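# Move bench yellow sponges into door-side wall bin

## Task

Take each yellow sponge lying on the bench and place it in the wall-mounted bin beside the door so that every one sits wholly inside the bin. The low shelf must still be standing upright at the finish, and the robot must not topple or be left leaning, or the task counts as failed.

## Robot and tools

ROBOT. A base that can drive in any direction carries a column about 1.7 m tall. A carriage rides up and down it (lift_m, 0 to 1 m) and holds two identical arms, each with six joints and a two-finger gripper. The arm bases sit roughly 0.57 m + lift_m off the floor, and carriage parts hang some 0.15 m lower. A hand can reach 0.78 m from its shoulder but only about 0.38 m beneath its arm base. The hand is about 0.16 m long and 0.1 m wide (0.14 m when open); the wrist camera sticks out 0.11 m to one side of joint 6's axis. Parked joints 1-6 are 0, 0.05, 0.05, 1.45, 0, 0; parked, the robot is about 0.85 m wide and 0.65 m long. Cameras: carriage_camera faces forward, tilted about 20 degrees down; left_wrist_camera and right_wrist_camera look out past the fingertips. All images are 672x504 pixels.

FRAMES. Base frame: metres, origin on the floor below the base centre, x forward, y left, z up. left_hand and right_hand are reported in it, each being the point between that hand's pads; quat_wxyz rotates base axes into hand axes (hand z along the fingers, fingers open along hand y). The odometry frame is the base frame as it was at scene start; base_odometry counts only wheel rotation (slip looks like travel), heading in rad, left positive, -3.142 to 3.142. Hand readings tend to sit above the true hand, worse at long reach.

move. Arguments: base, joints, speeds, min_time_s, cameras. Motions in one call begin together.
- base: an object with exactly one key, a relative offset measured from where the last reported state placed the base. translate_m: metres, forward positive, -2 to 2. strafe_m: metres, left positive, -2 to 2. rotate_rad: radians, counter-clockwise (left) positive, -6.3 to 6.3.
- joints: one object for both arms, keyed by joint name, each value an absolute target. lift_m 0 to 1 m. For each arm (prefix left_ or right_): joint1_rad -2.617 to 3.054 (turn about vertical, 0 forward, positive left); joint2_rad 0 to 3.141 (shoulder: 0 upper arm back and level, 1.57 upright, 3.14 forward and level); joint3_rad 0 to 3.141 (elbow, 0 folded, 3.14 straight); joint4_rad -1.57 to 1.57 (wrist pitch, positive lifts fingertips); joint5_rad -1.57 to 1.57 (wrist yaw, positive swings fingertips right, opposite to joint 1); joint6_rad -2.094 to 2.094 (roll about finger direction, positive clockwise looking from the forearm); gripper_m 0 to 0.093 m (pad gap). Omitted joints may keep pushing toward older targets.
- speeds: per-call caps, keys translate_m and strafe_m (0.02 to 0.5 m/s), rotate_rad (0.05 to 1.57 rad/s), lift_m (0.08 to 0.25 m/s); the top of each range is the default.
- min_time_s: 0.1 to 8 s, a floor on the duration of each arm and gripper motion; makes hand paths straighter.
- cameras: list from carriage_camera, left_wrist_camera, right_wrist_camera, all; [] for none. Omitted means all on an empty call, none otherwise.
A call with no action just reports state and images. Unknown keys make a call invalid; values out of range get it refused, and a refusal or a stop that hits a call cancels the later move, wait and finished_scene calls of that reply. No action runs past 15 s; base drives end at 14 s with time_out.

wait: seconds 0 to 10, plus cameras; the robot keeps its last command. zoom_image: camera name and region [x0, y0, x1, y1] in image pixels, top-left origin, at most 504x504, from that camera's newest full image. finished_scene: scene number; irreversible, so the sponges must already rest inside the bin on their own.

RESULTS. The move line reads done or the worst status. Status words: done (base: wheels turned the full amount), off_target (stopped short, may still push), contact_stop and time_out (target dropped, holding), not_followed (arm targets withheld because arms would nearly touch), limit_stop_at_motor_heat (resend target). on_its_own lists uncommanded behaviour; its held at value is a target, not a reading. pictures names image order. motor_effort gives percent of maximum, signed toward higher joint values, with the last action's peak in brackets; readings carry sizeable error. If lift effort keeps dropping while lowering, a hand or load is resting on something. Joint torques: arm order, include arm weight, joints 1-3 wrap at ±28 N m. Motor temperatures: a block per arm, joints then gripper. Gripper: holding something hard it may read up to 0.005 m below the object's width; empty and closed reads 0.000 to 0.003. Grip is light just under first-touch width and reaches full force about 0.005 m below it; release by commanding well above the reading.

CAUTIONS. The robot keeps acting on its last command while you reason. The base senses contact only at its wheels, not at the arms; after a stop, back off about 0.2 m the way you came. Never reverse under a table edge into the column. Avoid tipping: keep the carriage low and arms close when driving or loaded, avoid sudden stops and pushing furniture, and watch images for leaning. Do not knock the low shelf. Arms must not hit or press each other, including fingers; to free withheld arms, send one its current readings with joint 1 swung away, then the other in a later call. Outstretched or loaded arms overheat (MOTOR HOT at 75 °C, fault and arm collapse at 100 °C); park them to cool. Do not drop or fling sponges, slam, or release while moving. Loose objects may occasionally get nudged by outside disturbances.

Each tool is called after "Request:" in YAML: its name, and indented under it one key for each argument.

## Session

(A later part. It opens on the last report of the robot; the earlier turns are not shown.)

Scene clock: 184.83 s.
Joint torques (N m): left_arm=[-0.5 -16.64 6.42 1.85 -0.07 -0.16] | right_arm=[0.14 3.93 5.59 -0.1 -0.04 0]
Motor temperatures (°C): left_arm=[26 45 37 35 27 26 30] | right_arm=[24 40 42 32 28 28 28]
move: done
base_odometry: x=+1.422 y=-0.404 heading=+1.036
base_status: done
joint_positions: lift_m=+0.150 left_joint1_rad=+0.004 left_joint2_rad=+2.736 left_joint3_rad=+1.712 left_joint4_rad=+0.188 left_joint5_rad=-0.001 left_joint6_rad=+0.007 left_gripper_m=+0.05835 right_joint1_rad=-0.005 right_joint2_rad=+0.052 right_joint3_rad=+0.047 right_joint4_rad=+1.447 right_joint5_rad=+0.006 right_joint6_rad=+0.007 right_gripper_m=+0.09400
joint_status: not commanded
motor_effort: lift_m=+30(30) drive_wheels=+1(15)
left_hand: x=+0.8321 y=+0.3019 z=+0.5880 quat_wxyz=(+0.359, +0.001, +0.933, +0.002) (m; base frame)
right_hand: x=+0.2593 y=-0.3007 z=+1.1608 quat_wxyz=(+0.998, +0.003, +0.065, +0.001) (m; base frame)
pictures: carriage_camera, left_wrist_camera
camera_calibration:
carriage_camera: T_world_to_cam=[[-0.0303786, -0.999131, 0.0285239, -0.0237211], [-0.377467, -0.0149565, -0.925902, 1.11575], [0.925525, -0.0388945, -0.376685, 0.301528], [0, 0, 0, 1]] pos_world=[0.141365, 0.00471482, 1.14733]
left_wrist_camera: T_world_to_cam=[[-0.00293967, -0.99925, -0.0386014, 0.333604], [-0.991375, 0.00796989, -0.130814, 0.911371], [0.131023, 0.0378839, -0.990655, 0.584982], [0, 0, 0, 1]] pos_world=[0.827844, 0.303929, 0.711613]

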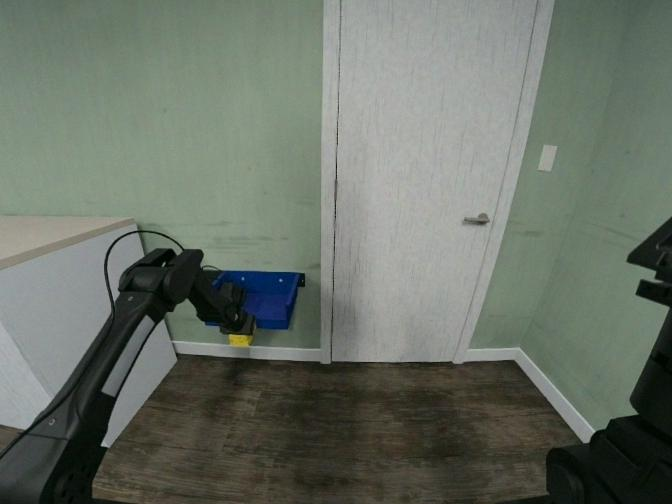

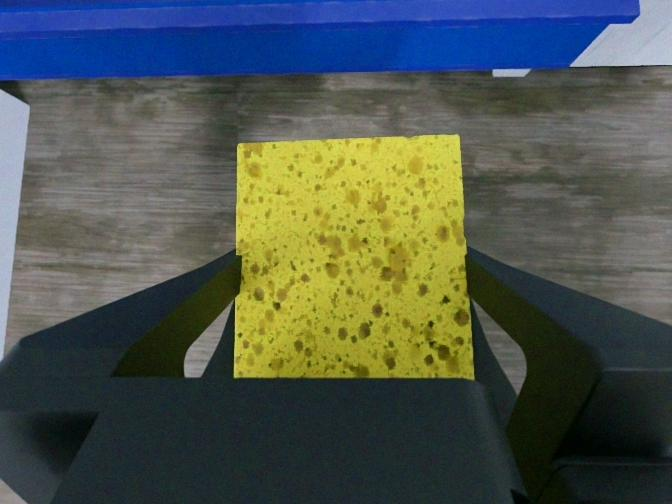

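Request:
move:
  base: {"translate_m": 0.27}
  speeds: {"translate_m": 0.2}
  cameras: ["carriage_camera", "left_wrist_camera"]

Scene clock: 193.57 s.
Joint torques (N m): left_arm=[-0.44 -16.51 6.37 1.85 -0.06 -0.16] | right_arm=[0.13 3.93 5.6 -0.09 -0.02 0]
move: done
base_odometry: x=+1.559 y=-0.171 heading=+1.037
base_status: done
joint_positions: lift_m=+0.150 left_joint1_rad=+0.004 left_joint2_rad=+2.736 left_joint3_rad=+1.712 left_joint4_rad=+0.188 left_joint5_rad=-0.001 left_joint6_rad=+0.007 left_gripper_m=+0.05835 right_joint1_rad=-0.005 right_joint2_rad=+0.052 right_joint3_rad=+0.047 right_joint4_rad=+1.447 right_joint5_rad=+0.006 right_joint6_rad=+0.007 right_gripper_m=+0.09400
joint_status: not commanded
motor_effort: lift_m=+30(30) drive_wheels=-2(15)
left_hand: x=+0.8321 y=+0.3019 z=+0.5880 quat_wxyz=(+0.359, +0.001, +0.933, +0.002) (m; base frame)
right_hand: x=+0.2592 y=-0.3007 z=+1.1608 quat_wxyz=(+0.998, +0.003, +0.064, +0.001) (m; base frame)
pictures: carriage_camera, left_wrist_camera
camera_calibration:
carriage_camera: T_world_to_cam=[[-0.0303786, -0.999131, 0.0285239, -0.0237211], [-0.377467, -0.0149565, -0.925902, 1.11575], [0.925525, -0.0388945, -0.376685, 0.301528], [0, 0, 0, 1]] pos_world=[0.141365, 0.00471482, 1.14733]
left_wrist_camera: T_world_to_cam=[[-0.00293967, -0.99925, -0.0386014, 0.333604], [-0.991375, 0.00796989, -0.130814, 0.911371], [0.131023, 0.0378839, -0.990655, 0.584982], [0, 0, 0, 1]] pos_world=[0.827844, 0.303929, 0.711613]

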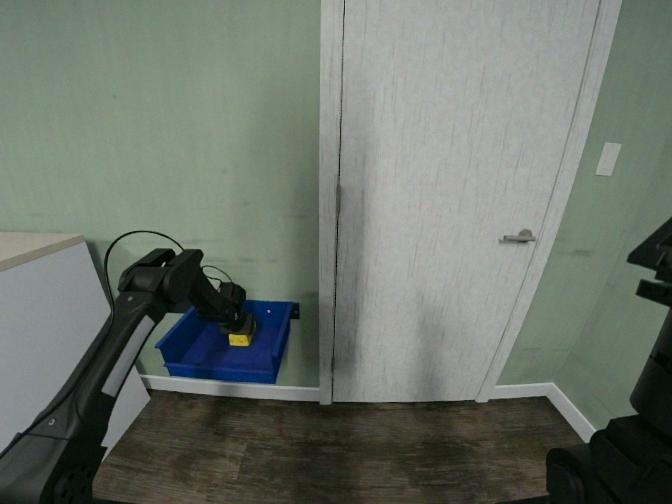

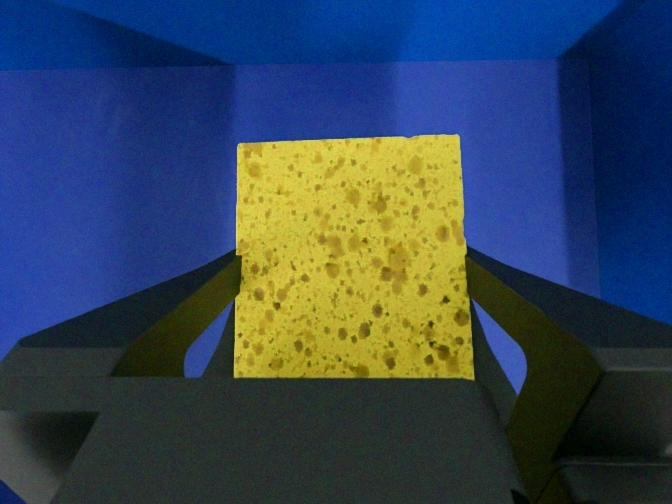

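Request:
move:
  joints: {"lift_m": 0.062}
  speeds: {"lift_m": 0.08}

Request:
move:
  joints: {"left_gripper_m": 0.092}
  min_time_s: 1.5

Request:
move:
  joints: {"lift_m": 0.16}
  speeds: {"lift_m": 0.1}
  cameras: ["carriage_camera", "left_wrist_camera"]

Scene clock: 201.50 s.
Joint torques (N m): left_arm=[-0.44 -16.7 5.09 1.53 -0.07 -0.16] | right_arm=[0.14 3.97 5.63 -0.09 -0.02 -0.01]
move: done
base_odometry: x=+1.559 y=-0.171 heading=+1.037
base_status: not commanded
joint_positions: lift_m=+0.062 left_joint1_rad=+0.004 left_joint2_rad=+2.736 left_joint3_rad=+1.732 left_joint4_rad=+0.224 left_joint5_rad=-0.001 left_joint6_rad=+0.007 left_gripper_m=+0.05835 right_joint1_rad=-0.005 right_joint2_rad=+0.052 right_joint3_rad=+0.046 right_joint4_rad=+1.447 right_joint5_rad=+0.006 right_joint6_rad=+0.007 right_gripper_m=+0.09400
joint_status: all done
motor_effort: lift_m=+28(30) drive_wheels=-1(6)
left_hand: x=+0.8453 y=+0.3020 z=+0.5131 quat_wxyz=(+0.385, +0.001, +0.923, +0.002) (m; base frame)
right_hand: x=+0.2593 y=-0.3007 z=+1.0728 quat_wxyz=(+0.998, +0.003, +0.065, +0.001) (m; base frame)
camera_calibration:
carriage_camera: T_world_to_cam=[[-0.0303786, -0.999131, 0.0285239, -0.0212167], [-0.377467, -0.0149565, -0.925902, 1.03445], [0.925525, -0.0388945, -0.376685, 0.268455], [0, 0, 0, 1]] pos_world=[0.141365, 0.00471482, 1.05953]
left_wrist_camera: T_world_to_cam=[[-0.000863181, -0.999238, -0.0390175, 0.329243], [-0.982693, 0.0080751, -0.185063, 0.935188], [0.185237, 0.0381825, -0.981952, 0.458637], [0, 0, 0, 1]] pos_world=[0.834331, 0.303929, 0.636274]
right_wrist_camera: T_world_to_cam=[[-0.0692081, -0.99745, -0.0174563, -0.276946], [0.72834, -0.038563, -0.68413, 0.53898], [0.681712, -0.0600614, 0.729151, -0.850115], [0, 0, 0, 1]] pos_world=[0.167807, -0.306514, 0.98376]

Scene clock: 203.30 s.
Joint torques (N m): left_arm=[-0.49 -16.7 5.08 1.7 -0.07 -0.17] | right_arm=[0.13 3.99 5.65 -0.1 -0.02 0]
move: done
base_odometry: x=+1.559 y=-0.171 heading=+1.037
base_status: not commanded
joint_positions: lift_m=+0.062 left_joint1_rad=+0.004 left_joint2_rad=+2.736 left_joint3_rad=+1.732 left_joint4_rad=+0.207 left_joint5_rad=-0.001 left_joint6_rad=+0.007 left_gripper_m=+0.09193 right_joint1_rad=-0.005 right_joint2_rad=+0.052 right_joint3_rad=+0.046 right_joint4_rad=+1.447 right_joint5_rad=+0.006 right_joint6_rad=+0.007 right_gripper_m=+0.09400
joint_status: all done
motor_effort: lift_m=+28(28) drive_wheels=+6(6)
left_hand: x=+0.8425 y=+0.3020 z=+0.5103 quat_wxyz=(+0.377, +0.001, +0.926, +0.002) (m; base frame)
right_hand: x=+0.2593 y=-0.3007 z=+1.0728 quat_wxyz=(+0.998, +0.003, +0.065, +0.001) (m; base frame)
camera_calibration:
carriage_camera: T_world_to_cam=[[-0.0303786, -0.999131, 0.0285239, -0.0212167], [-0.377467, -0.0149565, -0.925902, 1.03445], [0.925525, -0.0388945, -0.376685, 0.268455], [0, 0, 0, 1]] pos_world=[0.141365, 0.00471482, 1.05953]
left_wrist_camera: T_world_to_cam=[[-0.00151963, -0.999242, -0.0389009, 0.329613], [-0.985603, 0.00807368, -0.168886, 0.926088], [0.169072, 0.0380841, -0.984868, 0.471506], [0, 0, 0, 1]] pos_world=[0.833537, 0.303929, 0.633596]
right_wrist_camera: T_world_to_cam=[[-0.0692081, -0.99745, -0.0174563, -0.276946], [0.72834, -0.038563, -0.68413, 0.53898], [0.681712, -0.0600614, 0.729151, -0.850115], [0, 0, 0, 1]] pos_world=[0.167807, -0.306514, 0.98376]

Scene clock: 204.67 s.
Joint torques (N m): left_arm=[-0.44 -17.14 5.04 1.78 -0.06 -0.16] | right_arm=[0.14 4 5.74 -0.11 -0.02 0]
Motor temperatures (°C): left_arm=[26 50 38 35 27 26 30] | right_arm=[24 37 42 31 28 28 28]
move: done
base_odometry: x=+1.559 y=-0.171 heading=+1.037
base_status: not commanded
joint_positions: lift_m=+0.160 left_joint1_rad=+0.004 left_joint2_rad=+2.740 left_joint3_rad=+1.732 left_joint4_rad=+0.200 left_joint5_rad=-0.001 left_joint6_rad=+0.007 left_gripper_m=+0.09193 right_joint1_rad=-0.005 right_joint2_rad=+0.052 right_joint3_rad=+0.046 right_joint4_rad=+1.447 right_joint5_rad=+0.006 right_joint6_rad=+0.007 right_gripper_m=+0.09400
joint_status: all done
motor_effort: lift_m=+33(38) drive_wheels=+6(6)
left_hand: x=+0.8402 y=+0.3020 z=+0.6041 quat_wxyz=(+0.372, +0.001, +0.928, +0.002) (m; base frame)
right_hand: x=+0.2593 y=-0.3007 z=+1.1703 quat_wxyz=(+0.998, +0.003, +0.065, +0.001) (m; base frame)
pictures: carriage_camera, left_wrist_camera
camera_calibration:
carriage_camera: T_world_to_cam=[[-0.0303786, -0.999131, 0.0285239, -0.0240007], [-0.377467, -0.0149565, -0.925902, 1.12482], [0.925525, -0.0388945, -0.376685, 0.305219], [0, 0, 0, 1]] pos_world=[0.141365, 0.00471482, 1.15713]
left_wrist_camera: T_world_to_cam=[[-0.00187995, -0.999246, -0.0387694, 0.333476], [-0.98747, 0.00797275, -0.157607, 0.934465], [0.157798, 0.0379873, -0.986741, 0.575059], [0, 0, 0, 1]] pos_world=[0.83264, 0.303929, 0.727642]

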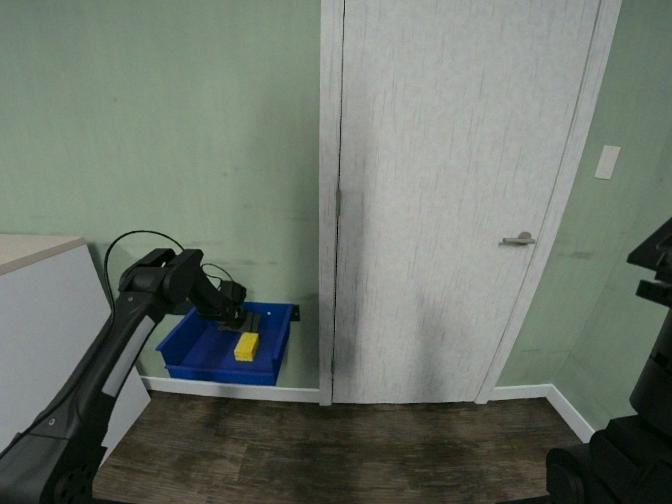

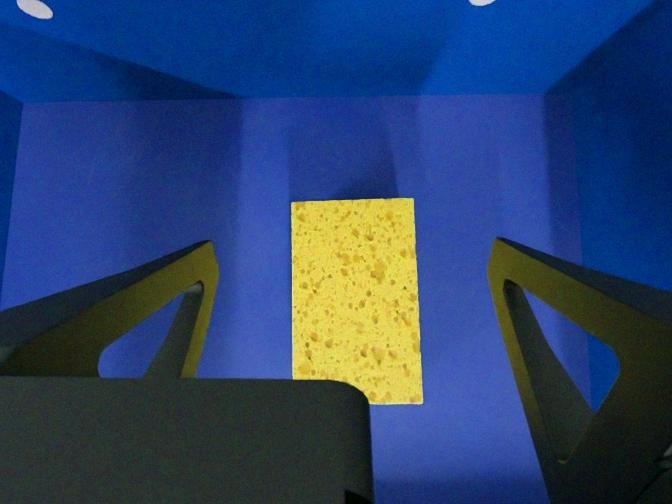

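Request:
move:
  base: {"translate_m": -1.0}

Request:
move:
  base: {"rotate_rad": 1.571}
  joints: {"lift_m": 0.45, "left_joint2_rad": 1.35, "left_joint3_rad": 1.35, "left_joint4_rad": -0.8}
  min_time_s: 2

Request:
move:
  base: {"strafe_m": 1.09}
  speeds: {"strafe_m": 0.35}
  cameras: ["carriage_camera", "left_wrist_camera"]

Scene clock: 233.07 s.
Joint torques (N m): left_arm=[-0.47 -17.05 5 1.77 -0.07 -0.16] | right_arm=[0.16 4.04 5.7 -0.11 -0.02 0]
Motor temperatures (°C): left_arm=[26 63 36 35 27 26 29] | right_arm=[24 35 42 31 28 28 28]
move: done
base_odometry: x=+1.050 y=-1.032 heading=+1.037
base_status: done
joint_positions: lift_m=+0.160 left_joint1_rad=+0.004 left_joint2_rad=+2.740 left_joint3_rad=+1.732 left_joint4_rad=+0.200 left_joint5_rad=-0.001 left_joint6_rad=+0.007 left_gripper_m=+0.09193 right_joint1_rad=-0.005 right_joint2_rad=+0.052 right_joint3_rad=+0.046 right_joint4_rad=+1.448 right_joint5_rad=+0.006 right_joint6_rad=+0.007 right_gripper_m=+0.09400
joint_status: not commanded
motor_effort: lift_m=+33(33) drive_wheels=+1(18)
left_hand: x=+0.8401 y=+0.3020 z=+0.6041 quat_wxyz=(+0.372, +0.001, +0.928, +0.002) (m; base frame)
right_hand: x=+0.2591 y=-0.3007 z=+1.1703 quat_wxyz=(+0.998, +0.003, +0.064, +0.001) (m; base frame)
camera_calibration:
carriage_camera: T_world_to_cam=[[-0.0303786, -0.999131, 0.0285239, -0.0240007], [-0.377467, -0.0149565, -0.925902, 1.12482], [0.925525, -0.0388945, -0.376685, 0.305219], [0, 0, 0, 1]] pos_world=[0.141365, 0.00471482, 1.15713]
left_wrist_camera: T_world_to_cam=[[-0.00189578, -0.999246, -0.0387669, 0.333483], [-0.987534, 0.00797239, -0.157202, 0.934109], [0.157392, 0.0379856, -0.986805, 0.57536], [0, 0, 0, 1]] pos_world=[0.83254, 0.303929, 0.72754]
right_wrist_camera: T_world_to_cam=[[-0.0691938, -0.997449, -0.0175138, -0.275193], [0.728874, -0.0385602, -0.683561, 0.60498], [0.681142, -0.0600636, 0.729683, -0.921546], [0, 0, 0, 1]] pos_world=[0.167708, -0.306514, 1.08116]

Scene clock: 236.17 s.
Joint torques (N m): left_arm=[-0.5 -7.47 4.46 1.76 -0.07 -0.16] | right_arm=[0.16 4.1 5.7 -0.11 -0.02 -0.01]
Motor temperatures (°C): left_arm=[26 63 36 35 27 26 29] | right_arm=[24 35 42 31 28 28 28]
move: done
base_odometry: x=+1.050 y=-1.032 heading=+2.608
base_status: done
joint_positions: lift_m=+0.450 left_joint1_rad=+0.005 left_joint2_rad=+1.363 left_joint3_rad=+1.363 left_joint4_rad=-0.797 left_joint5_rad=-0.001 left_joint6_rad=+0.007 left_gripper_m=+0.09194 right_joint1_rad=-0.005 right_joint2_rad=+0.051 right_joint3_rad=+0.046 right_joint4_rad=+1.448 right_joint5_rad=+0.006 right_joint6_rad=+0.007 right_gripper_m=+0.09400
joint_status: all done
motor_effort: lift_m=+32(41) drive_wheels=+8(16)
left_hand: x=+0.6084 y=+0.3014 z=+1.2868 quat_wxyz=(+0.378, +0.001, +0.926, +0.003) (m; base frame)
right_hand: x=+0.2589 y=-0.3007 z=+1.4603 quat_wxyz=(+0.998, +0.003, +0.064, +0.001) (m; base frame)
camera_calibration:
carriage_camera: T_world_to_cam=[[-0.0303786, -0.999131, 0.0285239, -0.0322726], [-0.377467, -0.0149565, -0.925902, 1.39333], [0.925525, -0.0388945, -0.376685, 0.414458], [0, 0, 0, 1]] pos_world=[0.141365, 0.00471482, 1.44713]
left_wrist_camera: T_world_to_cam=[[-0.000437965, -0.999234, -0.0391364, 0.358554], [-0.985483, 0.00707549, -0.169624, 0.827691], [0.169771, 0.0384939, -0.984731, 1.27524], [0, 0, 0, 1]] pos_world=[0.599334, 0.303334, 1.4102]
right_wrist_camera: T_world_to_cam=[[-0.0691826, -0.997449, -0.0175685, -0.270054], [0.729408, -0.0385615, -0.682992, 0.802484], [0.680572, -0.0600657, 0.730215, -1.13365], [0, 0, 0, 1]] pos_world=[0.16751, -0.306514, 1.37116]

Scene clock: 240.97 s.
Joint torques (N m): left_arm=[-0.34 -7.47 4.52 1.77 -0.07 -0.16] | right_arm=[0.13 4.11 5.71 -0.12 -0.01 -0.01]
Motor temperatures (°C): left_arm=[26 59 36 35 27 26 29] | right_arm=[24 34 42 31 28 28 28]
move: done
base_odometry: x=+0.496 y=-1.971 heading=+2.608
base_status: done
joint_positions: lift_m=+0.450 left_joint1_rad=+0.002 left_joint2_rad=+1.363 left_joint3_rad=+1.363 left_joint4_rad=-0.797 left_joint5_rad=+0.000 left_joint6_rad=+0.007 left_gripper_m=+0.09194 right_joint1_rad=-0.005 right_joint2_rad=+0.051 right_joint3_rad=+0.046 right_joint4_rad=+1.448 right_joint5_rad=+0.006 right_joint6_rad=+0.007 right_gripper_m=+0.09400
joint_status: not commanded
motor_effort: lift_m=+32(32) drive_wheels=-4(21)
left_hand: x=+0.6084 y=+0.3004 z=+1.2868 quat_wxyz=(+0.378, +0.002, +0.926, +0.002) (m; base frame)
right_hand: x=+0.2589 y=-0.3006 z=+1.4603 quat_wxyz=(+0.998, +0.003, +0.064, +0.001) (m; base frame)
pictures: carriage_camera, left_wrist_camera
camera_calibration:
carriage_camera: T_world_to_cam=[[-0.0303786, -0.999131, 0.0285239, -0.0322726], [-0.377467, -0.0149565, -0.925902, 1.39333], [0.925525, -0.0388945, -0.376685, 0.414458], [0, 0, 0, 1]] pos_world=[0.141365, 0.00471482, 1.44713]
left_wrist_camera: T_world_to_cam=[[-0.00326035, -0.99925, -0.0385791, 0.358552], [-0.985462, 0.0097638, -0.169613, 0.826863], [0.169863, 0.0374653, -0.984755, 1.27556], [0, 0, 0, 1]] pos_world=[0.599341, 0.302421, 1.4102]

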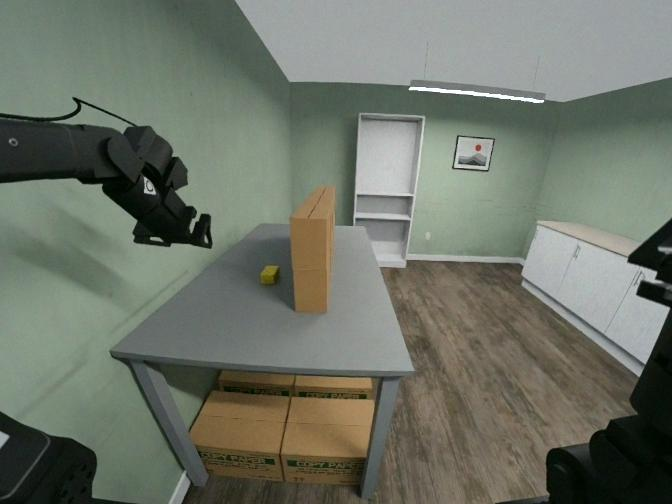

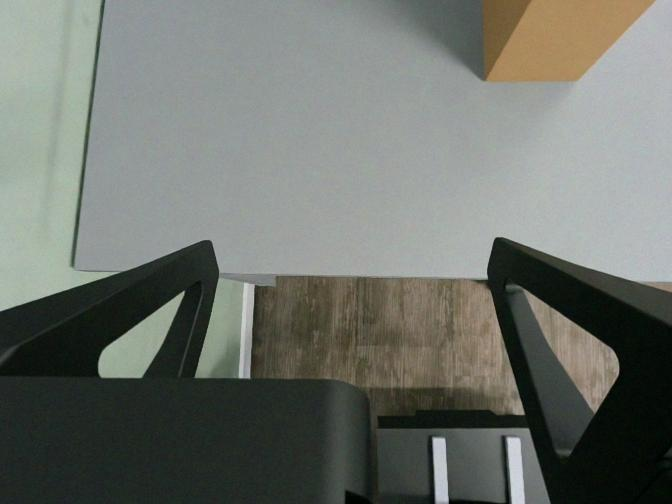

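Request:
move:
  base: {"strafe_m": -0.045}
  joints: {"left_joint1_rad": 0, "left_joint2_rad": 2.2, "left_joint3_rad": 2.2, "left_joint4_rad": -0.8, "left_joint5_rad": 0, "left_joint6_rad": 0}
  min_time_s: 2

Request:
move:
  base: {"translate_m": 0.24}
  joints: {"lift_m": 0.33}
  speeds: {"translate_m": 0.15}
  cameras: ["carriage_camera", "left_wrist_camera"]

Scene clock: 256.33 s.
Joint torques (N m): left_arm=[-0.12 -13.89 7.99 1.75 -0.09 -0.14] | right_arm=[0.08 4.08 5.7 -0.11 -0.01 0]
Motor temperatures (°C): left_arm=[26 53 36 36 27 26 28] | right_arm=[24 34 42 31 28 28 28]
move: done
base_odometry: x=+0.519 y=-1.932 heading=+2.609
base_status: done
joint_positions: lift_m=+0.450 left_joint1_rad=-0.001 left_joint2_rad=+2.190 left_joint3_rad=+2.168 left_joint4_rad=-0.800 left_joint5_rad=+0.001 left_joint6_rad=+0.006 left_gripper_m=+0.09194 right_joint1_rad=-0.004 right_joint2_rad=+0.051 right_joint3_rad=+0.046 right_joint4_rad=+1.448 right_joint5_rad=+0.005 right_joint6_rad=+0.007 right_gripper_m=+0.09400
joint_status: all done
motor_effort: lift_m=+32(32) drive_wheels=+4(11)
left_hand: x=+0.8128 y=+0.2987 z=+1.2336 quat_wxyz=(+0.366, +0.004, +0.931, +0.001) (m; base frame)
right_hand: x=+0.2589 y=-0.3005 z=+1.4603 quat_wxyz=(+0.998, +0.003, +0.064, +0.001) (m; base frame)
camera_calibration:
carriage_camera: T_world_to_cam=[[-0.0303786, -0.999131, 0.0285239, -0.0322726], [-0.377467, -0.0149565, -0.925902, 1.39333], [0.925525, -0.0388945, -0.376685, 0.414458], [0, 0, 0, 1]] pos_world=[0.141365, 0.00471482, 1.44713]
left_wrist_camera: T_world_to_cam=[[-0.00813972, -0.999268, -0.037392, 0.357994], [-0.989473, 0.0134517, -0.144091, 0.989956], [0.144488, 0.0358255, -0.988858, 1.21458], [0, 0, 0, 1]] pos_world=[0.806956, 0.300902, 1.35707]
right_wrist_camera: T_world_to_cam=[[-0.0683622, -0.997519, -0.016826, -0.271235], [0.729393, -0.038466, -0.683013, 0.802545], [0.680671, -0.0589651, 0.730213, -1.13334], [0, 0, 0, 1]] pos_world=[0.167515, -0.306518, 1.37116]

Scene clock: 258.83 s.
Joint torques (N m): left_arm=[-0.01 -15.41 6.97 1.8 -0.07 -0.16] | right_arm=[0.09 4.14 5.68 -0.11 -0.01 0]
move: done
base_odometry: x=+0.312 y=-1.810 heading=+2.609
base_status: done
joint_positions: lift_m=+0.330 left_joint1_rad=-0.001 left_joint2_rad=+2.203 left_joint3_rad=+2.181 left_joint4_rad=-0.806 left_joint5_rad=+0.001 left_joint6_rad=+0.006 left_gripper_m=+0.09194 right_joint1_rad=-0.004 right_joint2_rad=+0.051 right_joint3_rad=+0.046 right_joint4_rad=+1.448 right_joint5_rad=+0.005 right_joint6_rad=+0.007 right_gripper_m=+0.09400
joint_status: all done
motor_effort: lift_m=+31(35) drive_wheels=-2(14)
left_hand: x=+0.8146 y=+0.2987 z=+1.1105 quat_wxyz=(+0.363, +0.004, +0.932, +0.001) (m; base frame)
right_hand: x=+0.2588 y=-0.3005 z=+1.3405 quat_wxyz=(+0.998, +0.003, +0.064, +0.001) (m; base frame)
pictures: carriage_camera, left_wrist_camera
camera_calibration:
carriage_camera: T_world_to_cam=[[-0.0303786, -0.999131, 0.0285239, -0.0288554], [-0.377467, -0.0149565, -0.925902, 1.28241], [0.925525, -0.0388945, -0.376685, 0.369331], [0, 0, 0, 1]] pos_world=[0.141365, 0.00471482, 1.32733]
left_wrist_camera: T_world_to_cam=[[-0.00836548, -0.999268, -0.0373408, 0.353537], [-0.990342, 0.0134474, -0.137996, 0.967899], [0.138397, 0.0358257, -0.989729, 1.09866], [0, 0, 0, 1]] pos_world=[0.809457, 0.300902, 1.23414]

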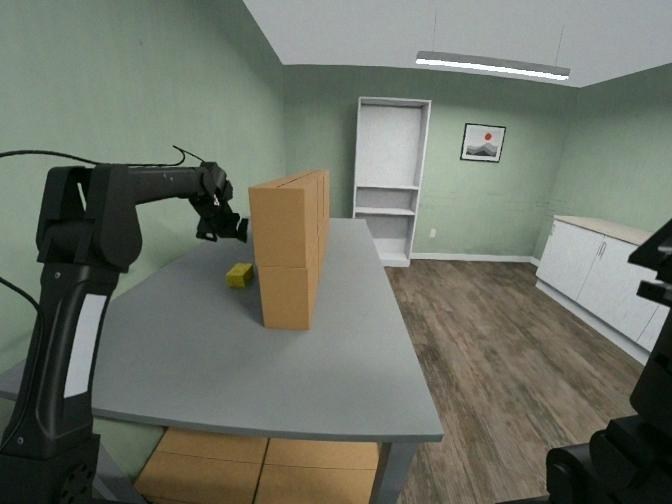

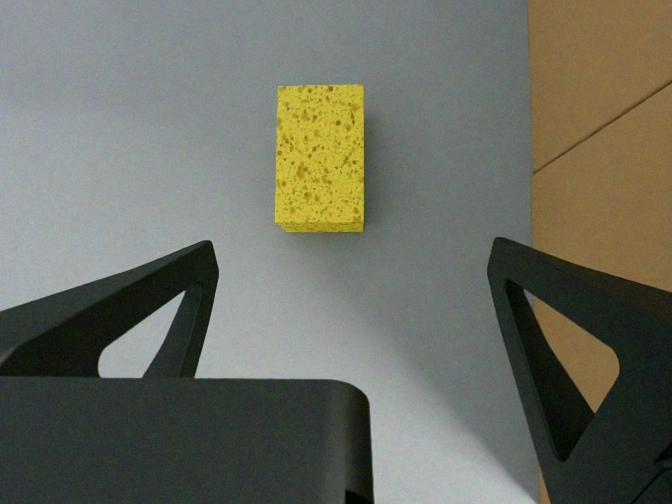

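Request:
move:
  base: {"strafe_m": 0.021}
  joints: {"left_joint2_rad": 2.6, "left_joint3_rad": 2.6, "left_joint4_rad": -0.8}
  min_time_s: 2

Request:
move:
  base: {"translate_m": 0.02}
  speeds: {"translate_m": 0.05}
  cameras: ["carriage_camera", "left_wrist_camera"]

Scene clock: 272.17 s.
Joint torques (N m): left_arm=[-0.28 -16.61 7.99 1.8 -0.08 -0.17] | right_arm=[0.09 4.12 5.7 -0.12 -0.01 -0.01]
move: done
base_odometry: x=+0.301 y=-1.828 heading=+2.609
base_status: done
joint_positions: lift_m=+0.330 left_joint1_rad=+0.002 left_joint2_rad=+2.587 left_joint3_rad=+2.567 left_joint4_rad=-0.805 left_joint5_rad=+0.001 left_joint6_rad=+0.006 left_gripper_m=+0.09194 right_joint1_rad=-0.004 right_joint2_rad=+0.051 right_joint3_rad=+0.046 right_joint4_rad=+1.448 right_joint5_rad=+0.005 right_joint6_rad=+0.007 right_gripper_m=+0.09400
joint_status: all done
motor_effort: lift_m=+31(31) drive_wheels=+6(12)
left_hand: x=+0.8835 y=+0.3004 z=+1.0377 quat_wxyz=(+0.364, +0.002, +0.931, +0.001) (m; base frame)
right_hand: x=+0.2588 y=-0.3005 z=+1.3405 quat_wxyz=(+0.998, +0.003, +0.064, +0.001) (m; base frame)
camera_calibration:
carriage_camera: T_world_to_cam=[[-0.0303786, -0.999131, 0.0285239, -0.0288554], [-0.377467, -0.0149565, -0.925902, 1.28241], [0.925525, -0.0388945, -0.376685, 0.369331], [0, 0, 0, 1]] pos_world=[0.141365, 0.00471482, 1.32733]
left_wrist_camera: T_world_to_cam=[[-0.0056225, -0.999287, -0.0373248, 0.350579], [-0.989894, 0.0108509, -0.141394, 1.02999], [0.141698, 0.0361526, -0.98925, 1.01344], [0, 0, 0, 1]] pos_world=[0.87795, 0.302515, 1.16126]
right_wrist_camera: T_world_to_cam=[[-0.0682979, -0.997529, -0.0164995, -0.273676], [0.729678, -0.0386669, -0.682697, 0.720147], [0.680372, -0.0586661, 0.730515, -1.04602], [0, 0, 0, 1]] pos_world=[0.167517, -0.306519, 1.25126]

Scene clock: 273.07 s.
Joint torques (N m): left_arm=[-0.36 -16.96 7.9 1.8 -0.08 -0.15] | right_arm=[0.06 4.1 5.71 -0.12 -0.01 -0.01]
move: done
base_odometry: x=+0.284 y=-1.818 heading=+2.609
base_status: done
joint_positions: lift_m=+0.330 left_joint1_rad=+0.002 left_joint2_rad=+2.591 left_joint3_rad=+2.567 left_joint4_rad=-0.805 left_joint5_rad=+0.001 left_joint6_rad=+0.006 left_gripper_m=+0.09194 right_joint1_rad=-0.004 right_joint2_rad=+0.051 right_joint3_rad=+0.046 right_joint4_rad=+1.449 right_joint5_rad=+0.005 right_joint6_rad=+0.007 right_gripper_m=+0.09400
joint_status: not commanded
motor_effort: lift_m=+31(31) drive_wheels=-2(12)
left_hand: x=+0.8835 y=+0.3004 z=+1.0355 quat_wxyz=(+0.363, +0.002, +0.932, +0.001) (m; base frame)
right_hand: x=+0.2586 y=-0.3005 z=+1.3405 quat_wxyz=(+0.998, +0.003, +0.063, +0.001) (m; base frame)
pictures: carriage_camera, left_wrist_camera
camera_calibration:
carriage_camera: T_world_to_cam=[[-0.0303786, -0.999131, 0.0285239, -0.0288554], [-0.377467, -0.0149565, -0.925902, 1.28241], [0.925525, -0.0388945, -0.376685, 0.369331], [0, 0, 0, 1]] pos_world=[0.141365, 0.00471482, 1.32733]
left_wrist_camera: T_world_to_cam=[[-0.00575047, -0.999287, -0.0373071, 0.350594], [-0.990373, 0.0108513, -0.138002, 1.02658], [0.138308, 0.0361543, -0.989729, 1.01482], [0, 0, 0, 1]] pos_world=[0.878351, 0.302515, 1.15914]

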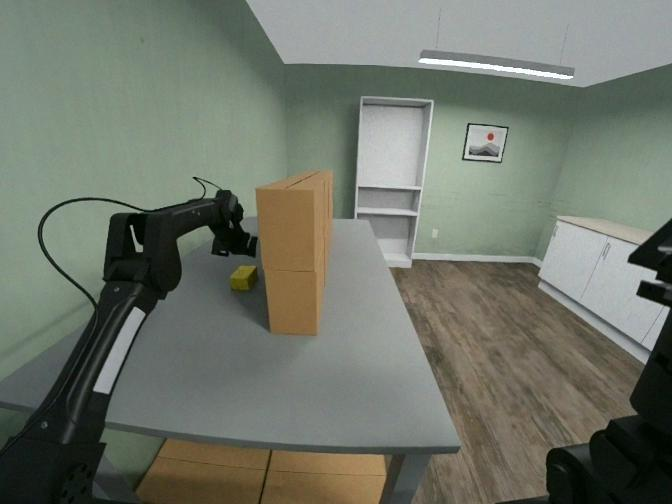

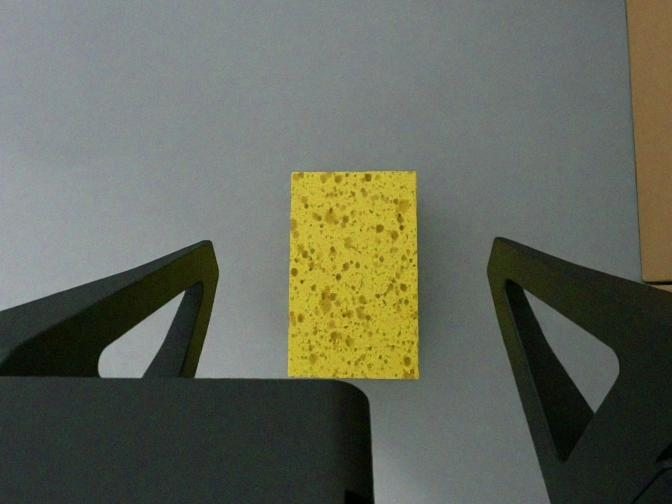

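Request:
move:
  joints: {"lift_m": 0.24}
  cameras: ["left_wrist_camera"]

Request:
move:
  joints: {"left_gripper_m": 0.048}
  min_time_s: 1.5
  cameras: ["left_wrist_camera"]

Scene clock: 278.63 s.
Joint torques (N m): left_arm=[-0.24 -18.61 6.98 1.79 -0.09 -0.16] | right_arm=[0.08 4.14 5.76 -0.12 0 0]
Motor temperatures (°C): left_arm=[26 55 37 35 27 26 28] | right_arm=[24 34 42 31 28 28 28]
move: done
base_odometry: x=+0.284 y=-1.818 heading=+2.609
base_status: not commanded
joint_positions: lift_m=+0.240 left_joint1_rad=+0.002 left_joint2_rad=+2.606 left_joint3_rad=+2.580 left_joint4_rad=-0.806 left_joint5_rad=+0.001 left_joint6_rad=+0.006 left_gripper_m=+0.09194 right_joint1_rad=-0.004 right_joint2_rad=+0.051 right_joint3_rad=+0.046 right_joint4_rad=+1.449 right_joint5_rad=+0.005 right_joint6_rad=+0.007 right_gripper_m=+0.09400
joint_status: all done
motor_effort: lift_m=+30(32) drive_wheels=-2(2)
left_hand: x=+0.8851 y=+0.3004 z=+0.9412 quat_wxyz=(+0.361, +0.002, +0.932, +0.001) (m; base frame)
right_hand: x=+0.2586 y=-0.3005 z=+1.2505 quat_wxyz=(+0.998, +0.003, +0.063, +0.001) (m; base frame)
pictures: left_wrist_camera
camera_calibration:
left_wrist_camera: T_world_to_cam=[[-0.00586735, -0.999287, -0.0372892, 0.347167], [-0.990786, 0.0108551, -0.135001, 1.0127], [0.13531, 0.0361535, -0.990144, 0.924178], [0, 0, 0, 1]] pos_world=[0.880351, 0.302515, 1.06473]

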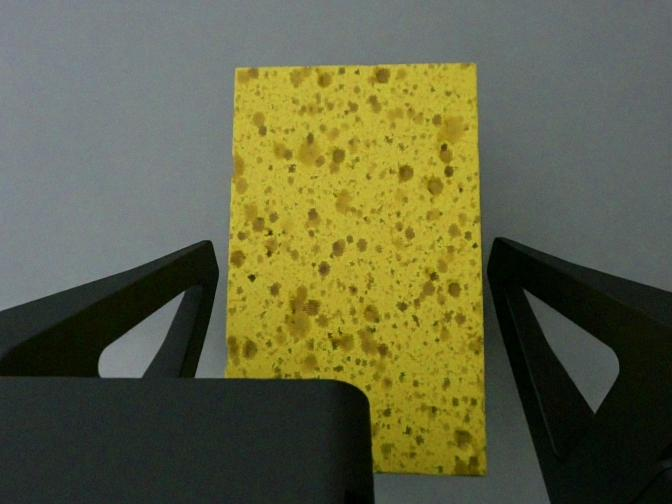

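Scene clock: 280.43 s.
Joint torques (N m): left_arm=[-0.21 -18.62 7.04 1.79 -0.07 -0.15] | right_arm=[0.09 4.14 5.72 -0.12 -0.01 0]
Motor temperatures (°C): left_arm=[26 57 37 35 27 26 28] | right_arm=[24 34 42 31 28 28 28]
move: off_target
base_odometry: x=+0.284 y=-1.818 heading=+2.609
base_status: not commanded
joint_positions: lift_m=+0.240 left_joint1_rad=+0.002 left_joint2_rad=+2.606 left_joint3_rad=+2.580 left_joint4_rad=-0.806 left_joint5_rad=+0.001 left_joint6_rad=+0.006 left_gripper_m=+0.05867 right_joint1_rad=-0.004 right_joint2_rad=+0.051 right_joint3_rad=+0.046 right_joint4_rad=+1.449 right_joint5_rad=+0.005 right_joint6_rad=+0.007 right_gripper_m=+0.09400
joint_status: left_gripper_m off_target (ended at +0.05869, target +0.04800)
motor_effort: lift_m=+30(30) drive_wheels=-1(2)
left_hand: x=+0.8851 y=+0.3004 z=+0.9412 quat_wxyz=(+0.361, +0.002, +0.932, +0.001) (m; base frame)
right_hand: x=+0.2586 y=-0.3005 z=+1.2505 quat_wxyz=(+0.998, +0.003, +0.063, +0.001) (m; base frame)
pictures: left_wrist_camera
camera_calibration:
left_wrist_camera: T_world_to_cam=[[-0.00586735, -0.999287, -0.0372892, 0.347167], [-0.990786, 0.0108551, -0.135001, 1.0127], [0.13531, 0.0361535, -0.990144, 0.924178], [0, 0, 0, 1]] pos_world=[0.880351, 0.302515, 1.06473]

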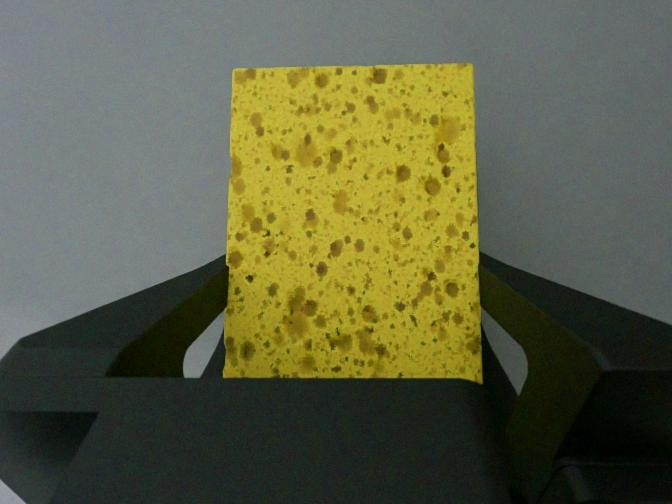

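Request:
move:
  joints: {"lift_m": 0.45}
  speeds: {"lift_m": 0.12}

Request:
move:
  base: {"translate_m": -0.27}

Request:
move:
  base: {"strafe_m": -1.07}
  speeds: {"strafe_m": 0.35}
  joints: {"left_joint2_rad": 1.35, "left_joint3_rad": 1.35, "left_joint4_rad": -0.8}
  min_time_s: 3

Request:
move:
  base: {"rotate_rad": -1.572}
  cameras: ["carriage_camera"]

Scene clock: 291.87 s.
Joint torques (N m): left_arm=[-0.31 -18.84 7.04 1.77 -0.09 -0.14] | right_arm=[0.09 4.14 5.71 -0.12 -0.01 -0.01]
Motor temperatures (°C): left_arm=[26 63 38 35 27 26 29] | right_arm=[24 33 41 31 28 28 28]
move: done
base_odometry: x=+0.284 y=-1.818 heading=+2.609
base_status: not commanded
joint_positions: lift_m=+0.450 left_joint1_rad=+0.002 left_joint2_rad=+2.608 left_joint3_rad=+2.580 left_joint4_rad=-0.803 left_joint5_rad=+0.001 left_joint6_rad=+0.006 left_gripper_m=+0.05866 right_joint1_rad=-0.004 right_joint2_rad=+0.051 right_joint3_rad=+0.046 right_joint4_rad=+1.449 right_joint5_rad=+0.005 right_joint6_rad=+0.007 right_gripper_m=+0.09400
joint_status: all done
motor_effort: lift_m=+33(41) drive_wheels=+6(7)
left_hand: x=+0.8856 y=+0.3004 z=+1.1503 quat_wxyz=(+0.362, +0.002, +0.932, +0.001) (m; base frame)
right_hand: x=+0.2586 y=-0.3005 z=+1.4602 quat_wxyz=(+0.998, +0.003, +0.063, +0.001) (m; base frame)
camera_calibration:
carriage_camera: T_world_to_cam=[[-0.0303786, -0.999131, 0.0285239, -0.0322726], [-0.377467, -0.0149565, -0.925902, 1.39333], [0.925525, -0.0388945, -0.376685, 0.414458], [0, 0, 0, 1]] pos_world=[0.141365, 0.00471482, 1.44713]
left_wrist_camera: T_world_to_cam=[[-0.00583694, -0.999287, -0.0372933, 0.354946], [-0.99069, 0.0108511, -0.135702, 1.04213], [0.13601, 0.036154, -0.990048, 1.13043], [0, 0, 0, 1]] pos_world=[0.880751, 0.302515, 1.27383]
right_wrist_camera: T_world_to_cam=[[-0.0682833, -0.997529, -0.0165484, -0.27165], [0.730161, -0.0386644, -0.68218, 0.80122], [0.679855, -0.0586646, 0.730997, -1.1339], [0, 0, 0, 1]] pos_world=[0.167318, -0.306519, 1.37096]

Scene clock: 294.23 s.
Joint torques (N m): left_arm=[-0.23 -18.82 6.98 1.78 -0.08 -0.15] | right_arm=[0.08 4.12 5.7 -0.12 -0.01 -0.01]
Motor temperatures (°C): left_arm=[26 63 38 35 27 26 29] | right_arm=[24 33 41 31 28 28 28]
move: done
base_odometry: x=+0.516 y=-1.955 heading=+2.609
base_status: done
joint_positions: lift_m=+0.450 left_joint1_rad=+0.002 left_joint2_rad=+2.608 left_joint3_rad=+2.580 left_joint4_rad=-0.804 left_joint5_rad=+0.001 left_joint6_rad=+0.006 left_gripper_m=+0.05866 right_joint1_rad=-0.004 right_joint2_rad=+0.051 right_joint3_rad=+0.046 right_joint4_rad=+1.449 right_joint5_rad=+0.005 right_joint6_rad=+0.007 right_gripper_m=+0.09400
joint_status: not commanded
motor_effort: lift_m=+33(33) drive_wheels=+1(15)
left_hand: x=+0.8855 y=+0.3004 z=+1.1502 quat_wxyz=(+0.361, +0.002, +0.932, +0.001) (m; base frame)
right_hand: x=+0.2585 y=-0.3005 z=+1.4603 quat_wxyz=(+0.998, +0.003, +0.063, +0.001) (m; base frame)
camera_calibration:
carriage_camera: T_world_to_cam=[[-0.0303786, -0.999131, 0.0285239, -0.0322726], [-0.377467, -0.0149565, -0.925902, 1.39333], [0.925525, -0.0388945, -0.376685, 0.414458], [0, 0, 0, 1]] pos_world=[0.141365, 0.00471482, 1.44713]
left_wrist_camera: T_world_to_cam=[[-0.00585226, -0.999287, -0.0372894, 0.354954], [-0.990732, 0.0108546, -0.135395, 1.04178], [0.135703, 0.0361515, -0.99009, 1.13075], [0, 0, 0, 1]] pos_world=[0.880751, 0.302515, 1.27383]
right_wrist_camera: T_world_to_cam=[[-0.0682808, -0.997528, -0.016572, -0.271618], [0.73045, -0.0386714, -0.68187, 0.800743], [0.679544, -0.0586637, 0.731285, -1.13424], [0, 0, 0, 1]] pos_world=[0.167319, -0.306519, 1.37096]

Scene clock: 299.00 s.
Joint torques (N m): left_arm=[-0.43 -8.47 4.42 1.82 -0.07 -0.16] | right_arm=[0.09 4.15 5.74 -0.14 0.01 -0.01]
Motor temperatures (°C): left_arm=[26 63 38 35 27 26 29] | right_arm=[24 33 41 31 28 28 28]
move: done
base_odometry: x=+1.060 y=-1.034 heading=+2.609
base_status: done
joint_positions: lift_m=+0.450 left_joint1_rad=+0.003 left_joint2_rad=+1.372 left_joint3_rad=+1.363 left_joint4_rad=-0.806 left_joint5_rad=-0.001 left_joint6_rad=+0.006 left_gripper_m=+0.05866 right_joint1_rad=-0.004 right_joint2_rad=+0.051 right_joint3_rad=+0.046 right_joint4_rad=+1.449 right_joint5_rad=+0.004 right_joint6_rad=+0.007 right_gripper_m=+0.09400
joint_status: all done
motor_effort: lift_m=+33(33) drive_wheels=+0(14)
left_hand: x=+0.6081 y=+0.3008 z=+1.2819 quat_wxyz=(+0.369, +0.001, +0.929, +0.002) (m; base frame)
right_hand: x=+0.2585 y=-0.3003 z=+1.4603 quat_wxyz=(+0.998, +0.002, +0.063, +0.001) (m; base frame)
camera_calibration:
carriage_camera: T_world_to_cam=[[-0.0303786, -0.999131, 0.0285239, -0.0322726], [-0.377467, -0.0149565, -0.925902, 1.39333], [0.925525, -0.0388945, -0.376685, 0.414458], [0, 0, 0, 1]] pos_world=[0.141365, 0.00471482, 1.44713]
left_wrist_camera: T_world_to_cam=[[-0.00265187, -0.999254, -0.0385299, 0.358346], [-0.988407, 0.00846814, -0.151589, 0.804753], [0.151802, 0.0376812, -0.987692, 1.28543], [0, 0, 0, 1]] pos_world=[0.601242, 0.302827, 1.40541]
right_wrist_camera: T_world_to_cam=[[-0.0681679, -0.997548, -0.0158625, -0.272517], [0.73044, -0.0390724, -0.681858, 0.800611], [0.679566, -0.0580675, 0.731313, -1.1341], [0, 0, 0, 1]] pos_world=[0.16732, -0.306422, 1.37096]

Scene clock: 302.10 s.
Joint torques (N m): left_arm=[-0.38 -8.1 4.52 1.83 -0.05 -0.15] | right_arm=[0.08 4.14 5.74 -0.13 0 -0.01]
Motor temperatures (°C): left_arm=[26 61 38 35 27 26 29] | right_arm=[24 33 41 31 28 28 28]
move: done
base_odometry: x=+1.060 y=-1.033 heading=+1.037
base_status: done
joint_positions: lift_m=+0.450 left_joint1_rad=+0.003 left_joint2_rad=+1.369 left_joint3_rad=+1.363 left_joint4_rad=-0.805 left_joint5_rad=-0.001 left_joint6_rad=+0.006 left_gripper_m=+0.05863 right_joint1_rad=-0.004 right_joint2_rad=+0.051 right_joint3_rad=+0.046 right_joint4_rad=+1.449 right_joint5_rad=+0.004 right_joint6_rad=+0.007 right_gripper_m=+0.09401
joint_status: not commanded
motor_effort: lift_m=+33(33) drive_wheels=+8(17)
left_hand: x=+0.6077 y=+0.3006 z=+1.2833 quat_wxyz=(+0.371, +0.001, +0.929, +0.002) (m; base frame)
right_hand: x=+0.2585 y=-0.3003 z=+1.4603 quat_wxyz=(+0.998, +0.002, +0.063, +0.001) (m; base frame)
pictures: carriage_camera
camera_calibration:
carriage_camera: T_world_to_cam=[[-0.0303786, -0.999131, 0.0285239, -0.0322726], [-0.377467, -0.0149565, -0.925902, 1.39333], [0.925525, -0.0388945, -0.376685, 0.414458], [0, 0, 0, 1]] pos_world=[0.141365, 0.00471482, 1.44713]

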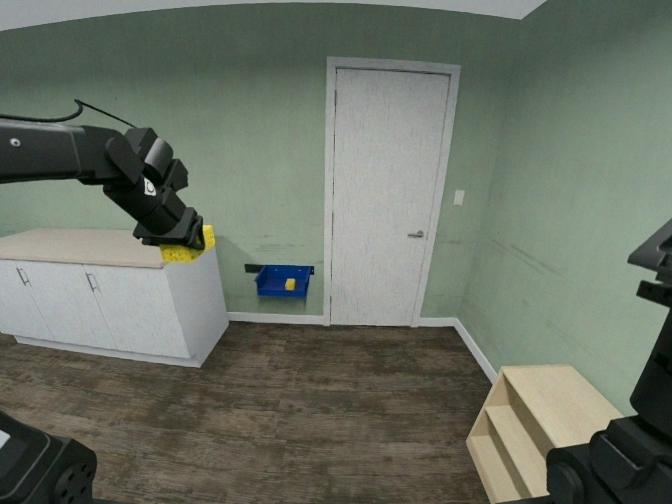

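Request:
move:
  base: {"strafe_m": 0.094}
  joints: {"lift_m": 0.2, "left_joint1_rad": 0, "left_joint2_rad": 2.74, "left_joint3_rad": 1.74, "left_joint4_rad": 0.2}
  min_time_s: 3

Request:
move:
  base: {"translate_m": 0.71}
  speeds: {"translate_m": 0.35}
  cameras: ["carriage_camera", "left_wrist_camera"]

Scene clock: 311.27 s.
Joint torques (N m): left_arm=[-0.49 -15.88 6.43 1.9 -0.06 -0.15] | right_arm=[0.08 4.15 5.76 -0.13 0 -0.01]
Motor temperatures (°C): left_arm=[26 58 38 36 27 26 30] | right_arm=[24 33 41 31 28 28 28]
move: done
base_odometry: x=+0.979 y=-0.985 heading=+1.036
base_status: done
joint_positions: lift_m=+0.200 left_joint1_rad=+0.004 left_joint2_rad=+2.730 left_joint3_rad=+1.713 left_joint4_rad=+0.184 left_joint5_rad=-0.002 left_joint6_rad=+0.006 left_gripper_m=+0.05863 right_joint1_rad=-0.004 right_joint2_rad=+0.051 right_joint3_rad=+0.045 right_joint4_rad=+1.449 right_joint5_rad=+0.004 right_joint6_rad=+0.007 right_gripper_m=+0.09401
joint_status: all done
motor_effort: lift_m=+30(31) drive_wheels=+8(14)
left_hand: x=+0.8330 y=+0.3021 z=+0.6412 quat_wxyz=(+0.360, +0.001, +0.933, +0.003) (m; base frame)
right_hand: x=+0.2586 y=-0.3003 z=+1.2104 quat_wxyz=(+0.998, +0.002, +0.063, +0.001) (m; base frame)
camera_calibration:
carriage_camera: T_world_to_cam=[[-0.0303786, -0.999131, 0.0285239, -0.0251473], [-0.377467, -0.0149565, -0.925902, 1.16204], [0.925525, -0.0388945, -0.376685, 0.320362], [0, 0, 0, 1]] pos_world=[0.141365, 0.00471482, 1.19733]
left_wrist_camera: T_world_to_cam=[[-0.00161865, -0.999239, -0.0389596, 0.334938], [-0.991137, 0.00677825, -0.13267, 0.920593], [0.132834, 0.0383996, -0.990394, 0.635644], [0, 0, 0, 1]] pos_world=[0.828541, 0.304035, 0.764723]
right_wrist_camera: T_world_to_cam=[[-0.0681143, -0.997557, -0.015482, -0.276914], [0.730193, -0.039272, -0.682112, 0.63041], [0.679838, -0.0577665, 0.731084, -0.951112], [0, 0, 0, 1]] pos_world=[0.16742, -0.306423, 1.12107]

Scene clock: 315.00 s.
Joint torques (N m): left_arm=[-0.44 -15.98 6.52 1.88 -0.05 -0.15] | right_arm=[0.08 4.15 5.76 -0.14 0 -0.02]
Motor temperatures (°C): left_arm=[26 59 38 36 27 26 30] | right_arm=[24 33 41 31 28 28 28]
move: done
base_odometry: x=+1.340 y=-0.374 heading=+1.037
base_status: done
joint_positions: lift_m=+0.200 left_joint1_rad=+0.004 left_joint2_rad=+2.730 left_joint3_rad=+1.713 left_joint4_rad=+0.188 left_joint5_rad=-0.002 left_joint6_rad=+0.006 left_gripper_m=+0.05863 right_joint1_rad=-0.004 right_joint2_rad=+0.051 right_joint3_rad=+0.045 right_joint4_rad=+1.450 right_joint5_rad=+0.004 right_joint6_rad=+0.007 right_gripper_m=+0.09401
joint_status: not commanded
motor_effort: lift_m=+30(30) drive_wheels=-3(17)
left_hand: x=+0.8338 y=+0.3021 z=+0.6419 quat_wxyz=(+0.362, +0.001, +0.932, +0.003) (m; base frame)
right_hand: x=+0.2585 y=-0.3003 z=+1.2104 quat_wxyz=(+0.998, +0.002, +0.063, +0.001) (m; base frame)
pictures: carriage_camera, left_wrist_camera
camera_calibration:
carriage_camera: T_world_to_cam=[[-0.0303786, -0.999131, 0.0285239, -0.0251473], [-0.377467, -0.0149565, -0.925902, 1.16204], [0.925525, -0.0388945, -0.376685, 0.320362], [0, 0, 0, 1]] pos_world=[0.141365, 0.00471482, 1.19733]
left_wrist_camera: T_world_to_cam=[[-0.00142516, -0.999236, -0.0390668, 0.334891], [-0.99051, 0.00677953, -0.13727, 0.923901], [0.13743, 0.0385004, -0.989763, 0.632108], [0, 0, 0, 1]] pos_world=[0.82874, 0.304035, 0.765545]

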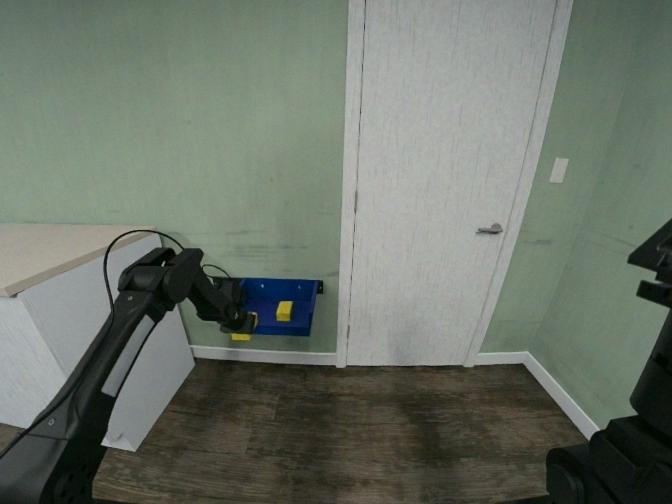

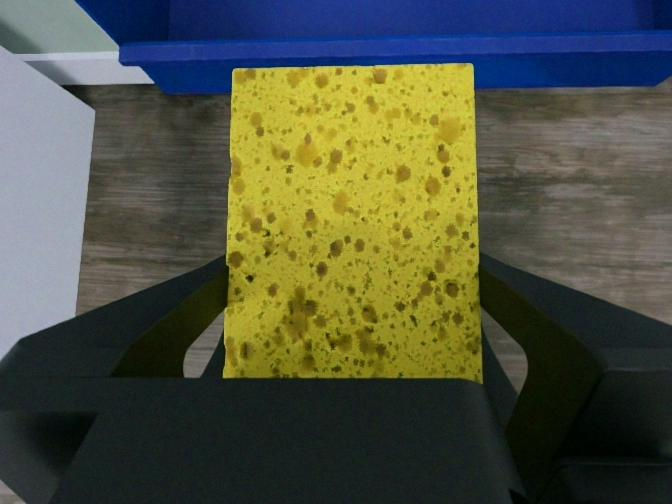

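Request:
move:
  base: {"strafe_m": 0.036}

Request:
move:
  base: {"translate_m": 0.24}
  speeds: {"translate_m": 0.2}
  cameras: ["carriage_camera", "left_wrist_camera"]

Scene clock: 333.03 s.
Joint torques (N m): left_arm=[-0.54 -15.9 6.41 1.85 -0.05 -0.15] | right_arm=[0.09 4.15 5.78 -0.12 0.01 0]
Motor temperatures (°C): left_arm=[26 62 40 36 27 26 30] | right_arm=[24 33 41 30 28 28 28]
move: done
base_odometry: x=+1.309 y=-0.356 heading=+1.037
base_status: done
joint_positions: lift_m=+0.200 left_joint1_rad=+0.005 left_joint2_rad=+2.730 left_joint3_rad=+1.713 left_joint4_rad=+0.188 left_joint5_rad=-0.003 left_joint6_rad=+0.006 left_gripper_m=+0.05863 right_joint1_rad=-0.004 right_joint2_rad=+0.051 right_joint3_rad=+0.045 right_joint4_rad=+1.450 right_joint5_rad=+0.003 right_joint6_rad=+0.007 right_gripper_m=+0.09401
joint_status: not commanded
motor_effort: lift_m=+30(30) drive_wheels=+0(12)
left_hand: x=+0.8339 y=+0.3027 z=+0.6420 quat_wxyz=(+0.363, +0.000, +0.932, +0.003) (m; base frame)
right_hand: x=+0.2585 y=-0.3002 z=+1.2104 quat_wxyz=(+0.998, +0.002, +0.063, +0.001) (m; base frame)
camera_calibration:
carriage_camera: T_world_to_cam=[[-0.0303786, -0.999131, 0.0285239, -0.0251473], [-0.377467, -0.0149565, -0.925902, 1.16204], [0.925525, -0.0388945, -0.376685, 0.320362], [0, 0, 0, 1]] pos_world=[0.141365, 0.00471482, 1.19733]
left_wrist_camera: T_world_to_cam=[[-0.0001314, -0.999215, -0.0396063, 0.334832], [-0.99047, 0.0055849, -0.137614, 0.924587], [0.137727, 0.0392108, -0.989694, 0.63156], [0, 0, 0, 1]] pos_world=[0.828837, 0.304641, 0.765548]
right_wrist_camera: T_world_to_cam=[[-0.0680547, -0.997568, -0.0150395, -0.277438], [0.730717, -0.039575, -0.681533, 0.629725], [0.67928, -0.0573711, 0.731633, -0.951379], [0, 0, 0, 1]] pos_world=[0.167222, -0.306424, 1.12107]

Scene clock: 335.33 s.
Joint torques (N m): left_arm=[-0.53 -15.84 6.39 1.88 -0.05 -0.16] | right_arm=[0.05 4.18 5.76 -0.13 0.01 0]
Motor temperatures (°C): left_arm=[26 63 40 37 27 26 30] | right_arm=[24 33 41 30 28 28 28]
move: done
base_odometry: x=+1.431 y=-0.149 heading=+1.037
base_status: done
joint_positions: lift_m=+0.200 left_joint1_rad=+0.005 left_joint2_rad=+2.730 left_joint3_rad=+1.713 left_joint4_rad=+0.189 left_joint5_rad=-0.003 left_joint6_rad=+0.006 left_gripper_m=+0.05863 right_joint1_rad=-0.004 right_joint2_rad=+0.051 right_joint3_rad=+0.045 right_joint4_rad=+1.451 right_joint5_rad=+0.003 right_joint6_rad=+0.007 right_gripper_m=+0.09401
joint_status: not commanded
motor_effort: lift_m=+30(30) drive_wheels=-2(16)
left_hand: x=+0.8340 y=+0.3027 z=+0.6421 quat_wxyz=(+0.363, +0.000, +0.932, +0.003) (m; base frame)
right_hand: x=+0.2584 y=-0.3002 z=+1.2104 quat_wxyz=(+0.998, +0.002, +0.063, +0.001) (m; base frame)
pictures: carriage_camera, left_wrist_camera
camera_calibration:
carriage_camera: T_world_to_cam=[[-0.0303786, -0.999131, 0.0285239, -0.0251473], [-0.377467, -0.0149565, -0.925902, 1.16204], [0.925525, -0.0388945, -0.376685, 0.320362], [0, 0, 0, 1]] pos_world=[0.141365, 0.00471482, 1.19733]
left_wrist_camera: T_world_to_cam=[[-0.0001034, -0.999215, -0.0396069, 0.334813], [-0.990373, 0.00558499, -0.138314, 0.925057], [0.138427, 0.0392112, -0.989596, 0.631007], [0, 0, 0, 1]] pos_world=[0.828837, 0.304641, 0.765651]

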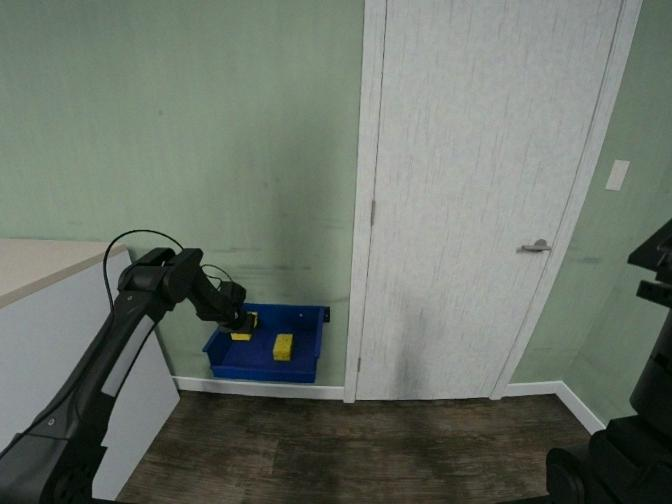

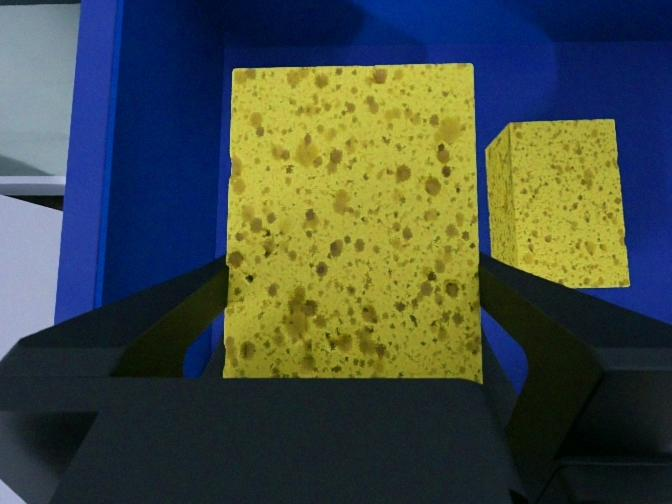

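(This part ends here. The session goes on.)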